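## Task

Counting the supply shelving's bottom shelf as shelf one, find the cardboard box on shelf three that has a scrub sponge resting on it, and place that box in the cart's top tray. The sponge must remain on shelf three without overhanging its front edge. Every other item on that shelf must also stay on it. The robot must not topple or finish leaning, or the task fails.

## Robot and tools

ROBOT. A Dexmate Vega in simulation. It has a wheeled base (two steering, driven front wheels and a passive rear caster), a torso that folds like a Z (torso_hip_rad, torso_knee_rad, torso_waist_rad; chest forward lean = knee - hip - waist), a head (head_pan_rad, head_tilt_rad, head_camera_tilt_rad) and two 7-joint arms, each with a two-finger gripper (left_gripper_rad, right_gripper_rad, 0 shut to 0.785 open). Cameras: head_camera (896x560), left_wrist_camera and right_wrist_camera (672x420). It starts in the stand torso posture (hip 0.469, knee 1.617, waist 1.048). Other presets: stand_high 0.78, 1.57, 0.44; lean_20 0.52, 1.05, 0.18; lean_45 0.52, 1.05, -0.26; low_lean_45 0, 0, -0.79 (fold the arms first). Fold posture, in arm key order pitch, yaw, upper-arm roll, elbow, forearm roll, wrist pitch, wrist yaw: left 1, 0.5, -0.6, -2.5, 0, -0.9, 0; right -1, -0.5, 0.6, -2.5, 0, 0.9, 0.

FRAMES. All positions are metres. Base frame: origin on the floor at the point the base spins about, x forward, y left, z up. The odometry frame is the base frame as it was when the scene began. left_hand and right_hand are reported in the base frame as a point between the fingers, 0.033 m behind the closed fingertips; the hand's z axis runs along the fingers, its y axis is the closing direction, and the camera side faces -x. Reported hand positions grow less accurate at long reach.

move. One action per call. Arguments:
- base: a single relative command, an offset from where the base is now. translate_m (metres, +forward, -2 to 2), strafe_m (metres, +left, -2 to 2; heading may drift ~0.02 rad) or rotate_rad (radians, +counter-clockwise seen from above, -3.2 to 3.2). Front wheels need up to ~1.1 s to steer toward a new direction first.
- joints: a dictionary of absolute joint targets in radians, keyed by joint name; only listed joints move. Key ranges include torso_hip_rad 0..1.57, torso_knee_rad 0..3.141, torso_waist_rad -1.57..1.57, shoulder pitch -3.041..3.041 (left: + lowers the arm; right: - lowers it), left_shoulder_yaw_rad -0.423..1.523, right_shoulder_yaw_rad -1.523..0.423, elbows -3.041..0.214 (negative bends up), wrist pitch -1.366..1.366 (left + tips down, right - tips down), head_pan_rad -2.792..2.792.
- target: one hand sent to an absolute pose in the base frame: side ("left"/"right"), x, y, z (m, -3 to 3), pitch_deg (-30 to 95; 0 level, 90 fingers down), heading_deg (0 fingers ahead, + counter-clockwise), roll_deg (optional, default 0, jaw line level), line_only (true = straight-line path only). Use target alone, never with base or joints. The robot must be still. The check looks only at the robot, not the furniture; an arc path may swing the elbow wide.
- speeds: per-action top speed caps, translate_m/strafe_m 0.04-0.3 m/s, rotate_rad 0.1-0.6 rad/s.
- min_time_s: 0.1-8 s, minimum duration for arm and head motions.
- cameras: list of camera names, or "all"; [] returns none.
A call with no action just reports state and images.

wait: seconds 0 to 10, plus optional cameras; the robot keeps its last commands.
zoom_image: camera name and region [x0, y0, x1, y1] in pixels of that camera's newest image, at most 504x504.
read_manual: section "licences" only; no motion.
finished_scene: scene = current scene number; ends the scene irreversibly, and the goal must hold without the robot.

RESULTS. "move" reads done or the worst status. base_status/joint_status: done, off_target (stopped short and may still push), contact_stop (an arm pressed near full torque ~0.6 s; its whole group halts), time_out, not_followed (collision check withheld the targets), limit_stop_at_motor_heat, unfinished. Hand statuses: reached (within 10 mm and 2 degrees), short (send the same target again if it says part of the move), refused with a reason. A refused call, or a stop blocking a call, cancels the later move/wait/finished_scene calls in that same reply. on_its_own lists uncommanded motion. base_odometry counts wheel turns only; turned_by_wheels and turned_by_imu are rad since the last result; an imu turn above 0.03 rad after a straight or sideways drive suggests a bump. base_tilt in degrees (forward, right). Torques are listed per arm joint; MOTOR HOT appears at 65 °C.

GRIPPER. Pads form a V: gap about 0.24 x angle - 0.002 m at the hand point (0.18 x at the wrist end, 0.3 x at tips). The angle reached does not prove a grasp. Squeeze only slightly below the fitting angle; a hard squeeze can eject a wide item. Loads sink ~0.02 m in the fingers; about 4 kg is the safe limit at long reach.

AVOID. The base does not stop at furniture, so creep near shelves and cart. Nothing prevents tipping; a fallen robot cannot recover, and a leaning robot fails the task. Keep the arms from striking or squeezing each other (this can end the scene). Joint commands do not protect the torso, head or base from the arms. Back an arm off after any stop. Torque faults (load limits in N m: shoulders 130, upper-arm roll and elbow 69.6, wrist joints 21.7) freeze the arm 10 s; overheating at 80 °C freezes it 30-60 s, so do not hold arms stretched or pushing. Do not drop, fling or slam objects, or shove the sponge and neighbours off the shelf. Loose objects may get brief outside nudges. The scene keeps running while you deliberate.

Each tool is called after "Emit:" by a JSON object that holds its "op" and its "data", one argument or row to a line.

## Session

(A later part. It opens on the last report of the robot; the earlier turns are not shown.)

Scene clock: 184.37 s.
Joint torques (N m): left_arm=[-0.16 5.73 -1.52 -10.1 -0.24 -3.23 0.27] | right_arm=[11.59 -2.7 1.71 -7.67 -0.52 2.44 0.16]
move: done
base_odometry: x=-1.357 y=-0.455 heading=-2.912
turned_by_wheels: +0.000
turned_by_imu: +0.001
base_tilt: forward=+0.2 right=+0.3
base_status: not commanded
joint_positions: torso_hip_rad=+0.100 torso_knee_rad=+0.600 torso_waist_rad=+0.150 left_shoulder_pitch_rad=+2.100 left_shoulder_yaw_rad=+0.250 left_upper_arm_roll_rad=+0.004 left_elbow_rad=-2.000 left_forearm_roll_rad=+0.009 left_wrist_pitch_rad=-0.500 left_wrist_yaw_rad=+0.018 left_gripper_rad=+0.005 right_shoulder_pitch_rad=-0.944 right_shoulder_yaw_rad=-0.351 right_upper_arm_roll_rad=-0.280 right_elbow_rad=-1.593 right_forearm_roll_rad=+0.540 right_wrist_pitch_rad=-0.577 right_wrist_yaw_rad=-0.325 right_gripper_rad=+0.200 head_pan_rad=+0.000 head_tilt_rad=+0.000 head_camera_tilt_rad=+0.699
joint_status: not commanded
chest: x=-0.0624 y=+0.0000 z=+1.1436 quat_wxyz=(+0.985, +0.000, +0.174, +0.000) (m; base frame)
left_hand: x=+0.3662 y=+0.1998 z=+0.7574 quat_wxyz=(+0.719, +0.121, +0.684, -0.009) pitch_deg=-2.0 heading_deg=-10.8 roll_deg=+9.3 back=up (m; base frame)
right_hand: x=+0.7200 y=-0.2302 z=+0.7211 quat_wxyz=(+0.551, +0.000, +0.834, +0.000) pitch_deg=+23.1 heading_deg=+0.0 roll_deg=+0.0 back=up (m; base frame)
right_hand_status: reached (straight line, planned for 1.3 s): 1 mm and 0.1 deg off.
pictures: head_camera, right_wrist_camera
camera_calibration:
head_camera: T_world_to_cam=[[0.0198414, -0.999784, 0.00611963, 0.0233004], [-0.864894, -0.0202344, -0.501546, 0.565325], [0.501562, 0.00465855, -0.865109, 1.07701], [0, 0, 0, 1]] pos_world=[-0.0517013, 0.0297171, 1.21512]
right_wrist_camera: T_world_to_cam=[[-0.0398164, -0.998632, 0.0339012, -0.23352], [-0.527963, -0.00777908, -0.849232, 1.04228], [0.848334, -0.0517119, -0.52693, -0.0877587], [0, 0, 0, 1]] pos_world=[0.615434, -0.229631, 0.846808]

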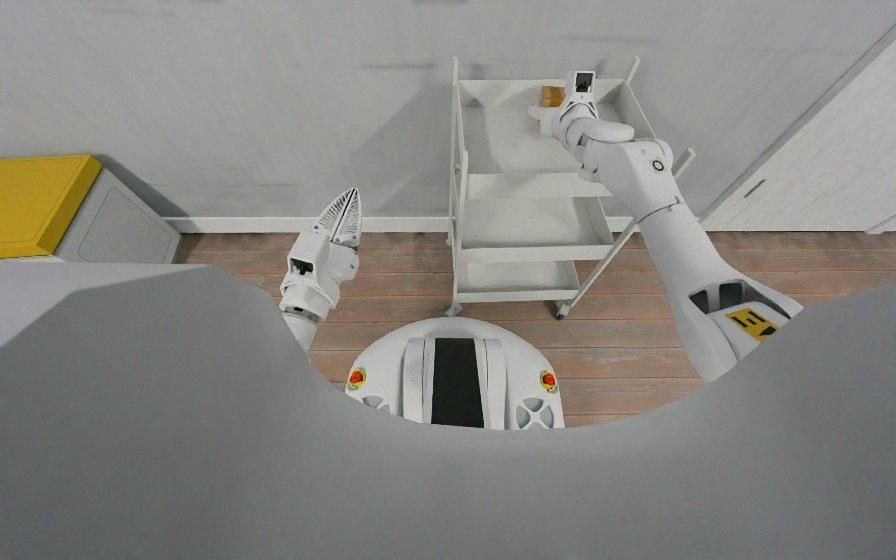

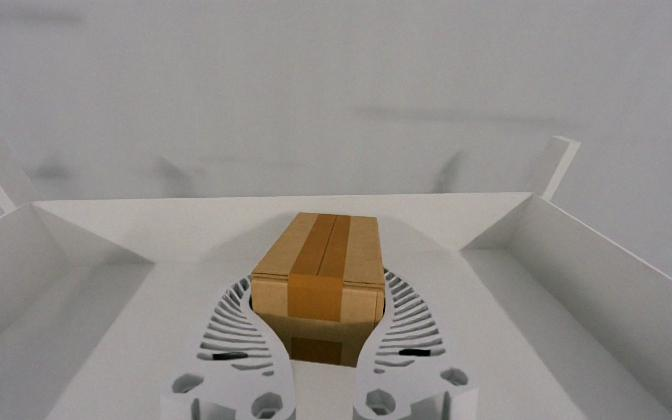

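Emit:
{"op": "move", "data": {
  "target": {"side":"right","x":0.73,"y":-0.23,"z":0.695,"pitch_deg":25,"heading_deg":0},
  "cameras": ["head_camera","right_wrist_camera"]
}}

Emit:
{"op": "move", "data": {
  "target": {"side":"right","x":0.73,"y":-0.23,"z":0.68,"pitch_deg":25,"heading_deg":0},
  "cameras": ["head_camera","right_wrist_camera"]
}}

Emit:
{"op": "zoom_image", "data": {
  "camera": "head_camera",
  "region": [470, 50, 670, 170]
}}

Scene clock: 186.90 s.
Joint torques (N m): left_arm=[-0.58 5.53 -1.56 -9.44 -0.19 -3.21 0.29] | right_arm=[23.94 -0.89 1.61 -7.52 -0.43 2.48 -0.11]
move: done
base_odometry: x=-1.357 y=-0.455 heading=-2.912
turned_by_wheels: +0.000
turned_by_imu: +0.001
base_tilt: forward=+0.1 right=+0.3
base_status: not commanded
joint_positions: torso_hip_rad=+0.100 torso_knee_rad=+0.600 torso_waist_rad=+0.150 left_shoulder_pitch_rad=+2.100 left_shoulder_yaw_rad=+0.250 left_upper_arm_roll_rad=+0.004 left_elbow_rad=-2.000 left_forearm_roll_rad=+0.009 left_wrist_pitch_rad=-0.500 left_wrist_yaw_rad=+0.018 left_gripper_rad=+0.005 right_shoulder_pitch_rad=-0.899 right_shoulder_yaw_rad=-0.332 right_upper_arm_roll_rad=-0.302 right_elbow_rad=-1.479 right_forearm_roll_rad=+0.528 right_wrist_pitch_rad=-0.547 right_wrist_yaw_rad=-0.298 right_gripper_rad=+0.200 head_pan_rad=+0.000 head_tilt_rad=+0.000 head_camera_tilt_rad=+0.699
joint_status: not commanded
chest: x=-0.0624 y=+0.0000 z=+1.1436 quat_wxyz=(+0.985, +0.000, +0.174, +0.000) (m; base frame)
left_hand: x=+0.3662 y=+0.1998 z=+0.7574 quat_wxyz=(+0.719, +0.121, +0.684, -0.009) pitch_deg=-2.0 heading_deg=-10.8 roll_deg=+9.3 back=up (m; base frame)
right_hand: x=+0.7293 y=-0.2302 z=+0.6958 quat_wxyz=(+0.538, +0.000, +0.843, +0.000) pitch_deg=+24.9 heading_deg=+0.0 roll_deg=+0.0 back=up (m; base frame)
right_hand_status: reached (straight line, planned for 0.7 s): 1 mm and 0.1 deg off.
pictures: head_camera, right_wrist_camera
camera_calibration:
head_camera: T_world_to_cam=[[0.0198414, -0.999784, 0.00611963, 0.0233004], [-0.864894, -0.0202344, -0.501546, 0.565325], [0.501562, 0.00465855, -0.865109, 1.07701], [0, 0, 0, 1]] pos_world=[-0.0517013, 0.0297171, 1.21512]
right_wrist_camera: T_world_to_cam=[[-0.0385759, -0.99863, 0.0353577, -0.234222], [-0.555458, -0.00798378, -0.831506, 1.03334], [0.830649, -0.0517158, -0.554389, -0.0769531], [0, 0, 0, 1]] pos_world=[0.628864, -0.229631, 0.824849]

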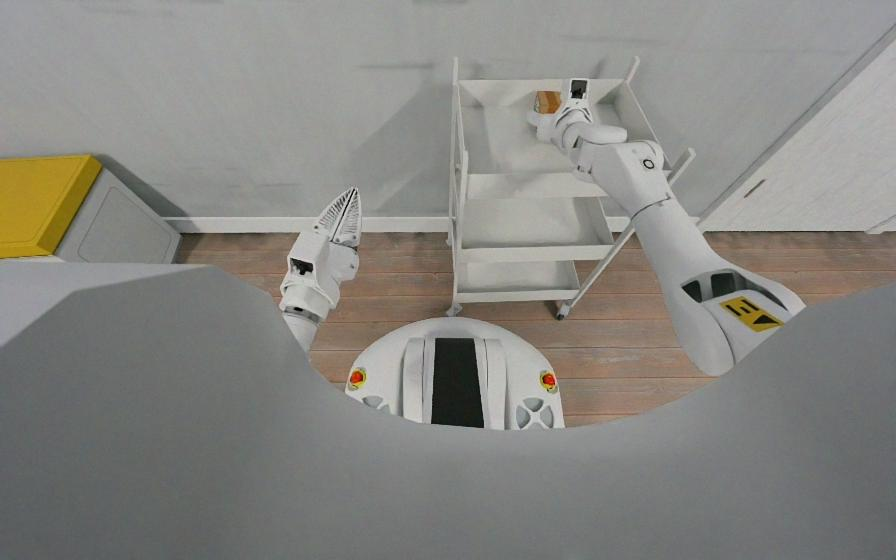

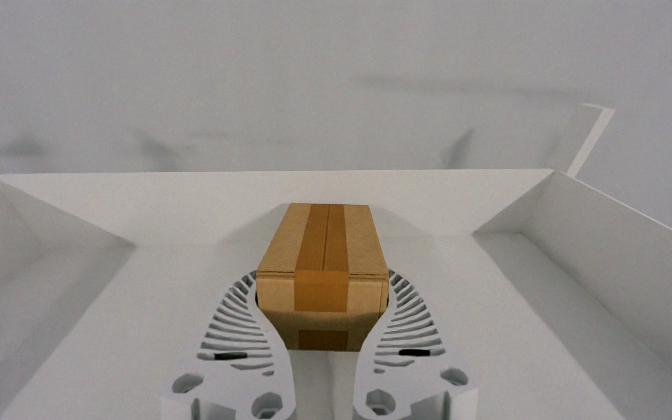

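Scene clock: 188.37 s.
Joint torques (N m): left_arm=[-0.47 4.77 -1.54 -9.51 -0.31 -3.41 0.22] | right_arm=[19.68 -0.74 0.34 -1.31 -0.1 0.71 0.11]
move: done
base_odometry: x=-1.357 y=-0.455 heading=-2.912
turned_by_wheels: +0.000
turned_by_imu: +0.000
base_tilt: forward=+0.1 right=+0.4
base_status: not commanded
joint_positions: torso_hip_rad=+0.100 torso_knee_rad=+0.600 torso_waist_rad=+0.150 left_shoulder_pitch_rad=+2.100 left_shoulder_yaw_rad=+0.250 left_upper_arm_roll_rad=+0.004 left_elbow_rad=-2.000 left_forearm_roll_rad=+0.009 left_wrist_pitch_rad=-0.500 left_wrist_yaw_rad=+0.018 left_gripper_rad=+0.005 right_shoulder_pitch_rad=-0.897 right_shoulder_yaw_rad=-0.323 right_upper_arm_roll_rad=-0.314 right_elbow_rad=-1.428 right_forearm_roll_rad=+0.515 right_wrist_pitch_rad=-0.500 right_wrist_yaw_rad=-0.283 right_gripper_rad=+0.200 head_pan_rad=+0.000 head_tilt_rad=+0.000 head_camera_tilt_rad=+0.699
joint_status: not commanded
chest: x=-0.0625 y=+0.0000 z=+1.1436 quat_wxyz=(+0.985, +0.000, +0.174, +0.000) (m; base frame)
left_hand: x=+0.3662 y=+0.1998 z=+0.7574 quat_wxyz=(+0.719, +0.121, +0.684, -0.009) pitch_deg=-2.0 heading_deg=-10.8 roll_deg=+9.3 back=up (m; base frame)
right_hand: x=+0.7300 y=-0.2302 z=+0.6821 quat_wxyz=(+0.538, +0.000, +0.843, +0.000) pitch_deg=+24.9 heading_deg=+0.0 roll_deg=+0.0 back=up (m; base frame)
right_hand_status: reached (straight line, planned for 0.5 s): 2 mm and 0.1 deg off.
pictures: head_camera, right_wrist_camera
camera_calibration:
head_camera: T_world_to_cam=[[0.01984, -0.999784, 0.00612388, 0.0232971], [-0.864782, -0.0202342, -0.501739, 0.565479], [0.501755, 0.00465866, -0.864997, 1.07693], [0, 0, 0, 1]] pos_world=[-0.0518003, 0.0297171, 1.21512]
right_wrist_camera: T_world_to_cam=[[-0.0386044, -0.998637, 0.0351295, -0.233506], [-0.555335, -0.0077856, -0.831591, 1.02229], [0.83073, -0.0516117, -0.554277, -0.0853037], [0, 0, 0, 1]] pos_world=[0.629564, -0.229631, 0.811049]

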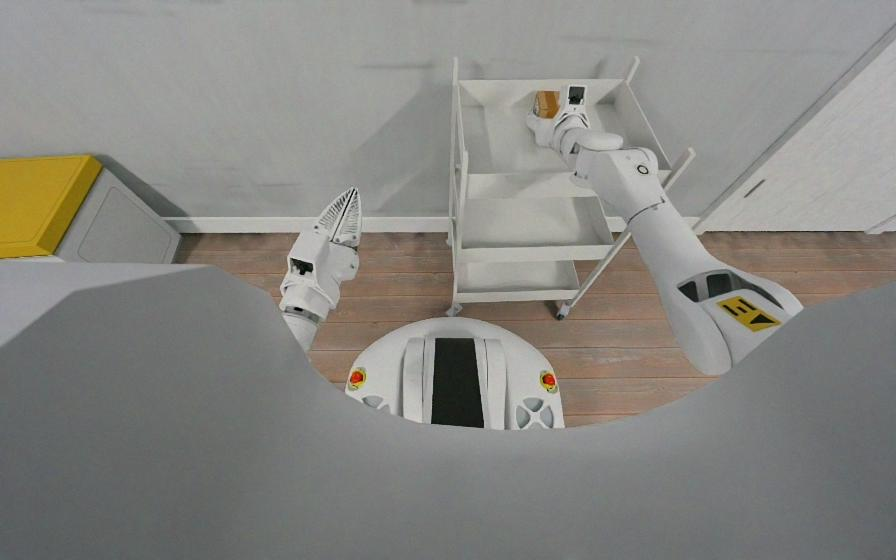

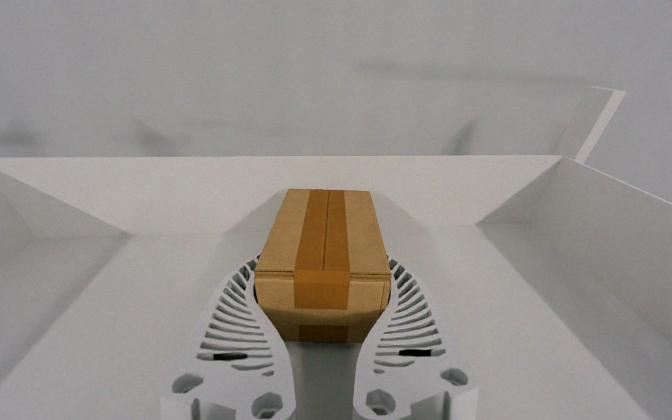

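Scaled by 2.520 from the camera's 896x560 image, which has a finer 960x600 frame.

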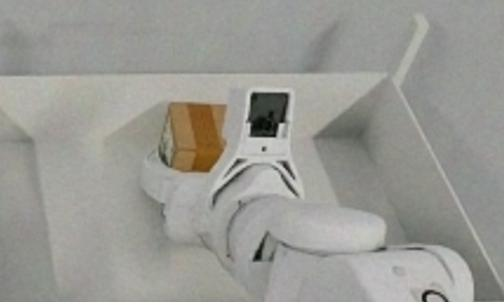

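Emit:
{"op": "move", "data": {
  "joints": {"right_gripper_rad":0.26},
  "cameras": ["right_wrist_camera"]
}}

Emit:
{"op": "move", "data": {
  "joints": {"right_gripper_rad":0.5},
  "cameras": ["right_wrist_camera"]
}}

Emit:
{"op": "move", "data": {
  "target": {"side":"right","x":0.60,"y":-0.23,"z":0.84,"pitch_deg":25,"heading_deg":0},
  "cameras": ["right_wrist_camera","head_camera"]
}}

Scene clock: 189.33 s.
Joint torques (N m): left_arm=[-1.79 5.75 -1.51 -9.42 -0.24 -3.49 0.21] | right_arm=[17.7 -2.33 0.15 -1.49 -0.06 -0.25 0.13]
move: done
base_odometry: x=-1.357 y=-0.455 heading=-2.912
turned_by_wheels: +0.000
turned_by_imu: +0.000
base_tilt: forward=+0.2 right=+0.2
base_status: not commanded
joint_positions: torso_hip_rad=+0.100 torso_knee_rad=+0.600 torso_waist_rad=+0.150 left_shoulder_pitch_rad=+2.100 left_shoulder_yaw_rad=+0.250 left_upper_arm_roll_rad=+0.004 left_elbow_rad=-2.000 left_forearm_roll_rad=+0.009 left_wrist_pitch_rad=-0.500 left_wrist_yaw_rad=+0.018 left_gripper_rad=+0.005 right_shoulder_pitch_rad=-0.897 right_shoulder_yaw_rad=-0.323 right_upper_arm_roll_rad=-0.315 right_elbow_rad=-1.423 right_forearm_roll_rad=+0.514 right_wrist_pitch_rad=-0.496 right_wrist_yaw_rad=-0.282 right_gripper_rad=+0.260 head_pan_rad=+0.000 head_tilt_rad=+0.000 head_camera_tilt_rad=+0.699
joint_status: all done
chest: x=-0.0625 y=+0.0000 z=+1.1436 quat_wxyz=(+0.985, +0.000, +0.174, +0.000) (m; base frame)
left_hand: x=+0.3662 y=+0.1998 z=+0.7575 quat_wxyz=(+0.719, +0.121, +0.684, -0.009) pitch_deg=-2.0 heading_deg=-10.8 roll_deg=+9.3 back=up (m; base frame)
right_hand: x=+0.7301 y=-0.2302 z=+0.6809 quat_wxyz=(+0.538, +0.000, +0.843, +0.000) pitch_deg=+24.9 heading_deg=+0.0 roll_deg=+0.0 back=up (m; base frame)
pictures: right_wrist_camera
camera_calibration:
right_wrist_camera: T_world_to_cam=[[-0.0385572, -0.998636, 0.035209, -0.233558], [-0.555269, -0.00788211, -0.831634, 1.02126], [0.830777, -0.0516159, -0.554207, -0.0860555], [0, 0, 0, 1]] pos_world=[0.629564, -0.229631, 0.809849]

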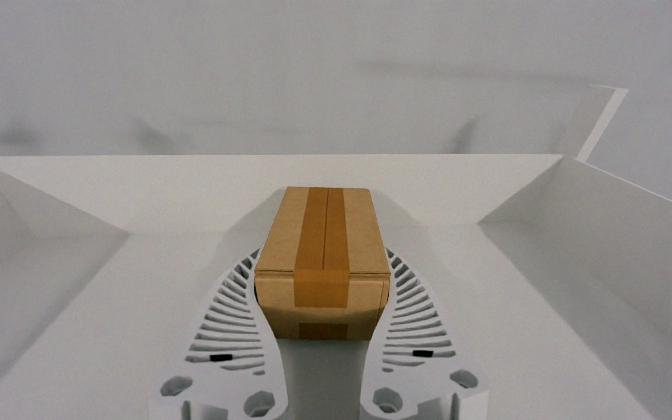

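Scene clock: 190.10 s.
Joint torques (N m): left_arm=[0.53 6.01 -1.51 -9.56 -0.24 -3.01 0.16] | right_arm=[15.87 -0.83 0 -3.17 0.31 -0.26 0.04]
move: done
base_odometry: x=-1.357 y=-0.455 heading=-2.912
turned_by_wheels: +0.000
turned_by_imu: +0.000
base_tilt: forward=+0.2 right=+0.3
base_status: not commanded
joint_positions: torso_hip_rad=+0.100 torso_knee_rad=+0.600 torso_waist_rad=+0.150 left_shoulder_pitch_rad=+2.100 left_shoulder_yaw_rad=+0.250 left_upper_arm_roll_rad=+0.004 left_elbow_rad=-2.000 left_forearm_roll_rad=+0.009 left_wrist_pitch_rad=-0.500 left_wrist_yaw_rad=+0.018 left_gripper_rad=+0.005 right_shoulder_pitch_rad=-0.896 right_shoulder_yaw_rad=-0.323 right_upper_arm_roll_rad=-0.315 right_elbow_rad=-1.422 right_forearm_roll_rad=+0.514 right_wrist_pitch_rad=-0.495 right_wrist_yaw_rad=-0.281 right_gripper_rad=+0.500 head_pan_rad=+0.000 head_tilt_rad=+0.000 head_camera_tilt_rad=+0.699
joint_status: all done
chest: x=-0.0625 y=+0.0000 z=+1.1436 quat_wxyz=(+0.985, +0.000, +0.174, +0.000) (m; base frame)
left_hand: x=+0.3662 y=+0.1998 z=+0.7575 quat_wxyz=(+0.719, +0.121, +0.684, -0.009) pitch_deg=-2.0 heading_deg=-10.8 roll_deg=+9.3 back=up (m; base frame)
right_hand: x=+0.7301 y=-0.2302 z=+0.6806 quat_wxyz=(+0.538, +0.000, +0.843, +0.000) pitch_deg=+24.9 heading_deg=+0.0 roll_deg=+0.0 back=up (m; base frame)
pictures: right_wrist_camera
camera_calibration:
right_wrist_camera: T_world_to_cam=[[-0.0385779, -0.99863, 0.0353546, -0.233654], [-0.555458, -0.00798009, -0.831506, 1.02109], [0.830649, -0.0517158, -0.554389, -0.0859613], [0, 0, 0, 1]] pos_world=[0.629564, -0.229631, 0.809649]

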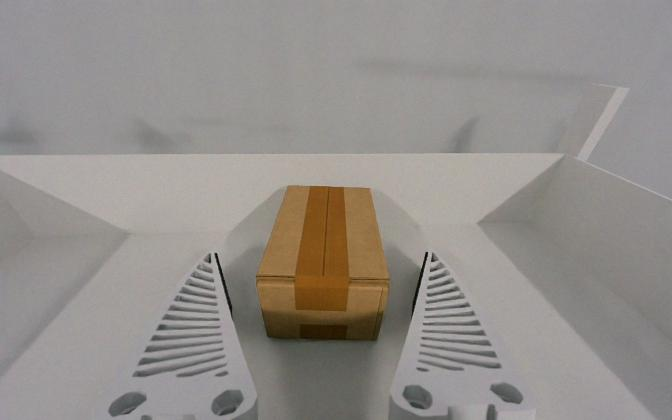

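Scene clock: 194.77 s.
Joint torques (N m): left_arm=[0.02 4.81 -1.65 -9.95 -0.22 -3.37 0.19] | right_arm=[6.12 -0.72 5.97 -10.94 -0.04 3.07 -0.29]
move: done
base_odometry: x=-1.357 y=-0.455 heading=-2.912
turned_by_wheels: +0.000
turned_by_imu: +0.001
base_tilt: forward=+0.2 right=+0.3
base_status: not commanded
joint_positions: torso_hip_rad=+0.100 torso_knee_rad=+0.600 torso_waist_rad=+0.150 left_shoulder_pitch_rad=+2.100 left_shoulder_yaw_rad=+0.250 left_upper_arm_roll_rad=+0.004 left_elbow_rad=-2.000 left_forearm_roll_rad=+0.009 left_wrist_pitch_rad=-0.500 left_wrist_yaw_rad=+0.018 left_gripper_rad=+0.005 right_shoulder_pitch_rad=-1.138 right_shoulder_yaw_rad=-0.336 right_upper_arm_roll_rad=-0.015 right_elbow_rad=-2.304 right_forearm_roll_rad=+0.813 right_wrist_pitch_rad=-1.154 right_wrist_yaw_rad=-0.609 right_gripper_rad=+0.500 head_pan_rad=+0.000 head_tilt_rad=+0.000 head_camera_tilt_rad=+0.699
joint_status: not commanded
chest: x=-0.0625 y=+0.0000 z=+1.1436 quat_wxyz=(+0.985, +0.000, +0.174, +0.000) (m; base frame)
left_hand: x=+0.3662 y=+0.1998 z=+0.7574 quat_wxyz=(+0.719, +0.121, +0.684, -0.009) pitch_deg=-2.0 heading_deg=-10.8 roll_deg=+9.3 back=up (m; base frame)
right_hand: x=+0.6011 y=-0.2297 z=+0.8384 quat_wxyz=(+0.537, +0.000, +0.844, +0.000) pitch_deg=+25.1 heading_deg=+0.0 roll_deg=+0.0 back=up (m; base frame)
right_hand_status: reached (straight line, planned for 3.1 s): 2 mm and 0.1 deg off.
pictures: head_camera, right_wrist_camera
camera_calibration:
head_camera: T_world_to_cam=[[0.01984, -0.999784, 0.00612388, 0.0232971], [-0.864782, -0.0202342, -0.501739, 0.565479], [0.501755, 0.00465866, -0.864997, 1.07693], [0, 0, 0, 1]] pos_world=[-0.0518003, 0.0297171, 1.21512]
right_wrist_camera: T_world_to_cam=[[-0.037946, -0.998673, 0.0348305, -0.243622], [-0.55713, -0.00779236, -0.830389, 1.08084], [0.829558, -0.050915, -0.556095, 0.110854], [0, 0, 0, 1]] pos_world=[0.500966, -0.229232, 0.967652]

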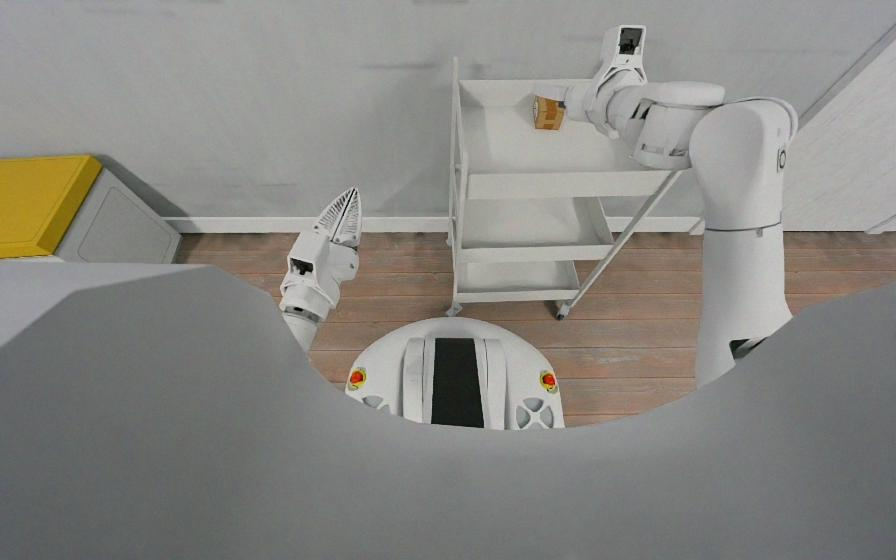

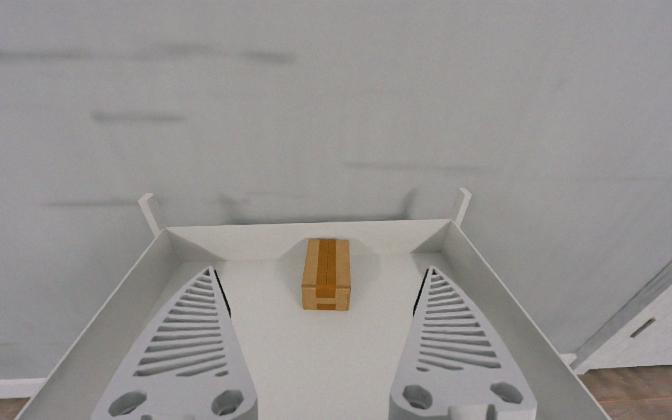

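Excellent. Done with practice.

Emit:
{"op": "finished_scene", "data": {
  "scene": 1
}}

The scene is finished: the task was done.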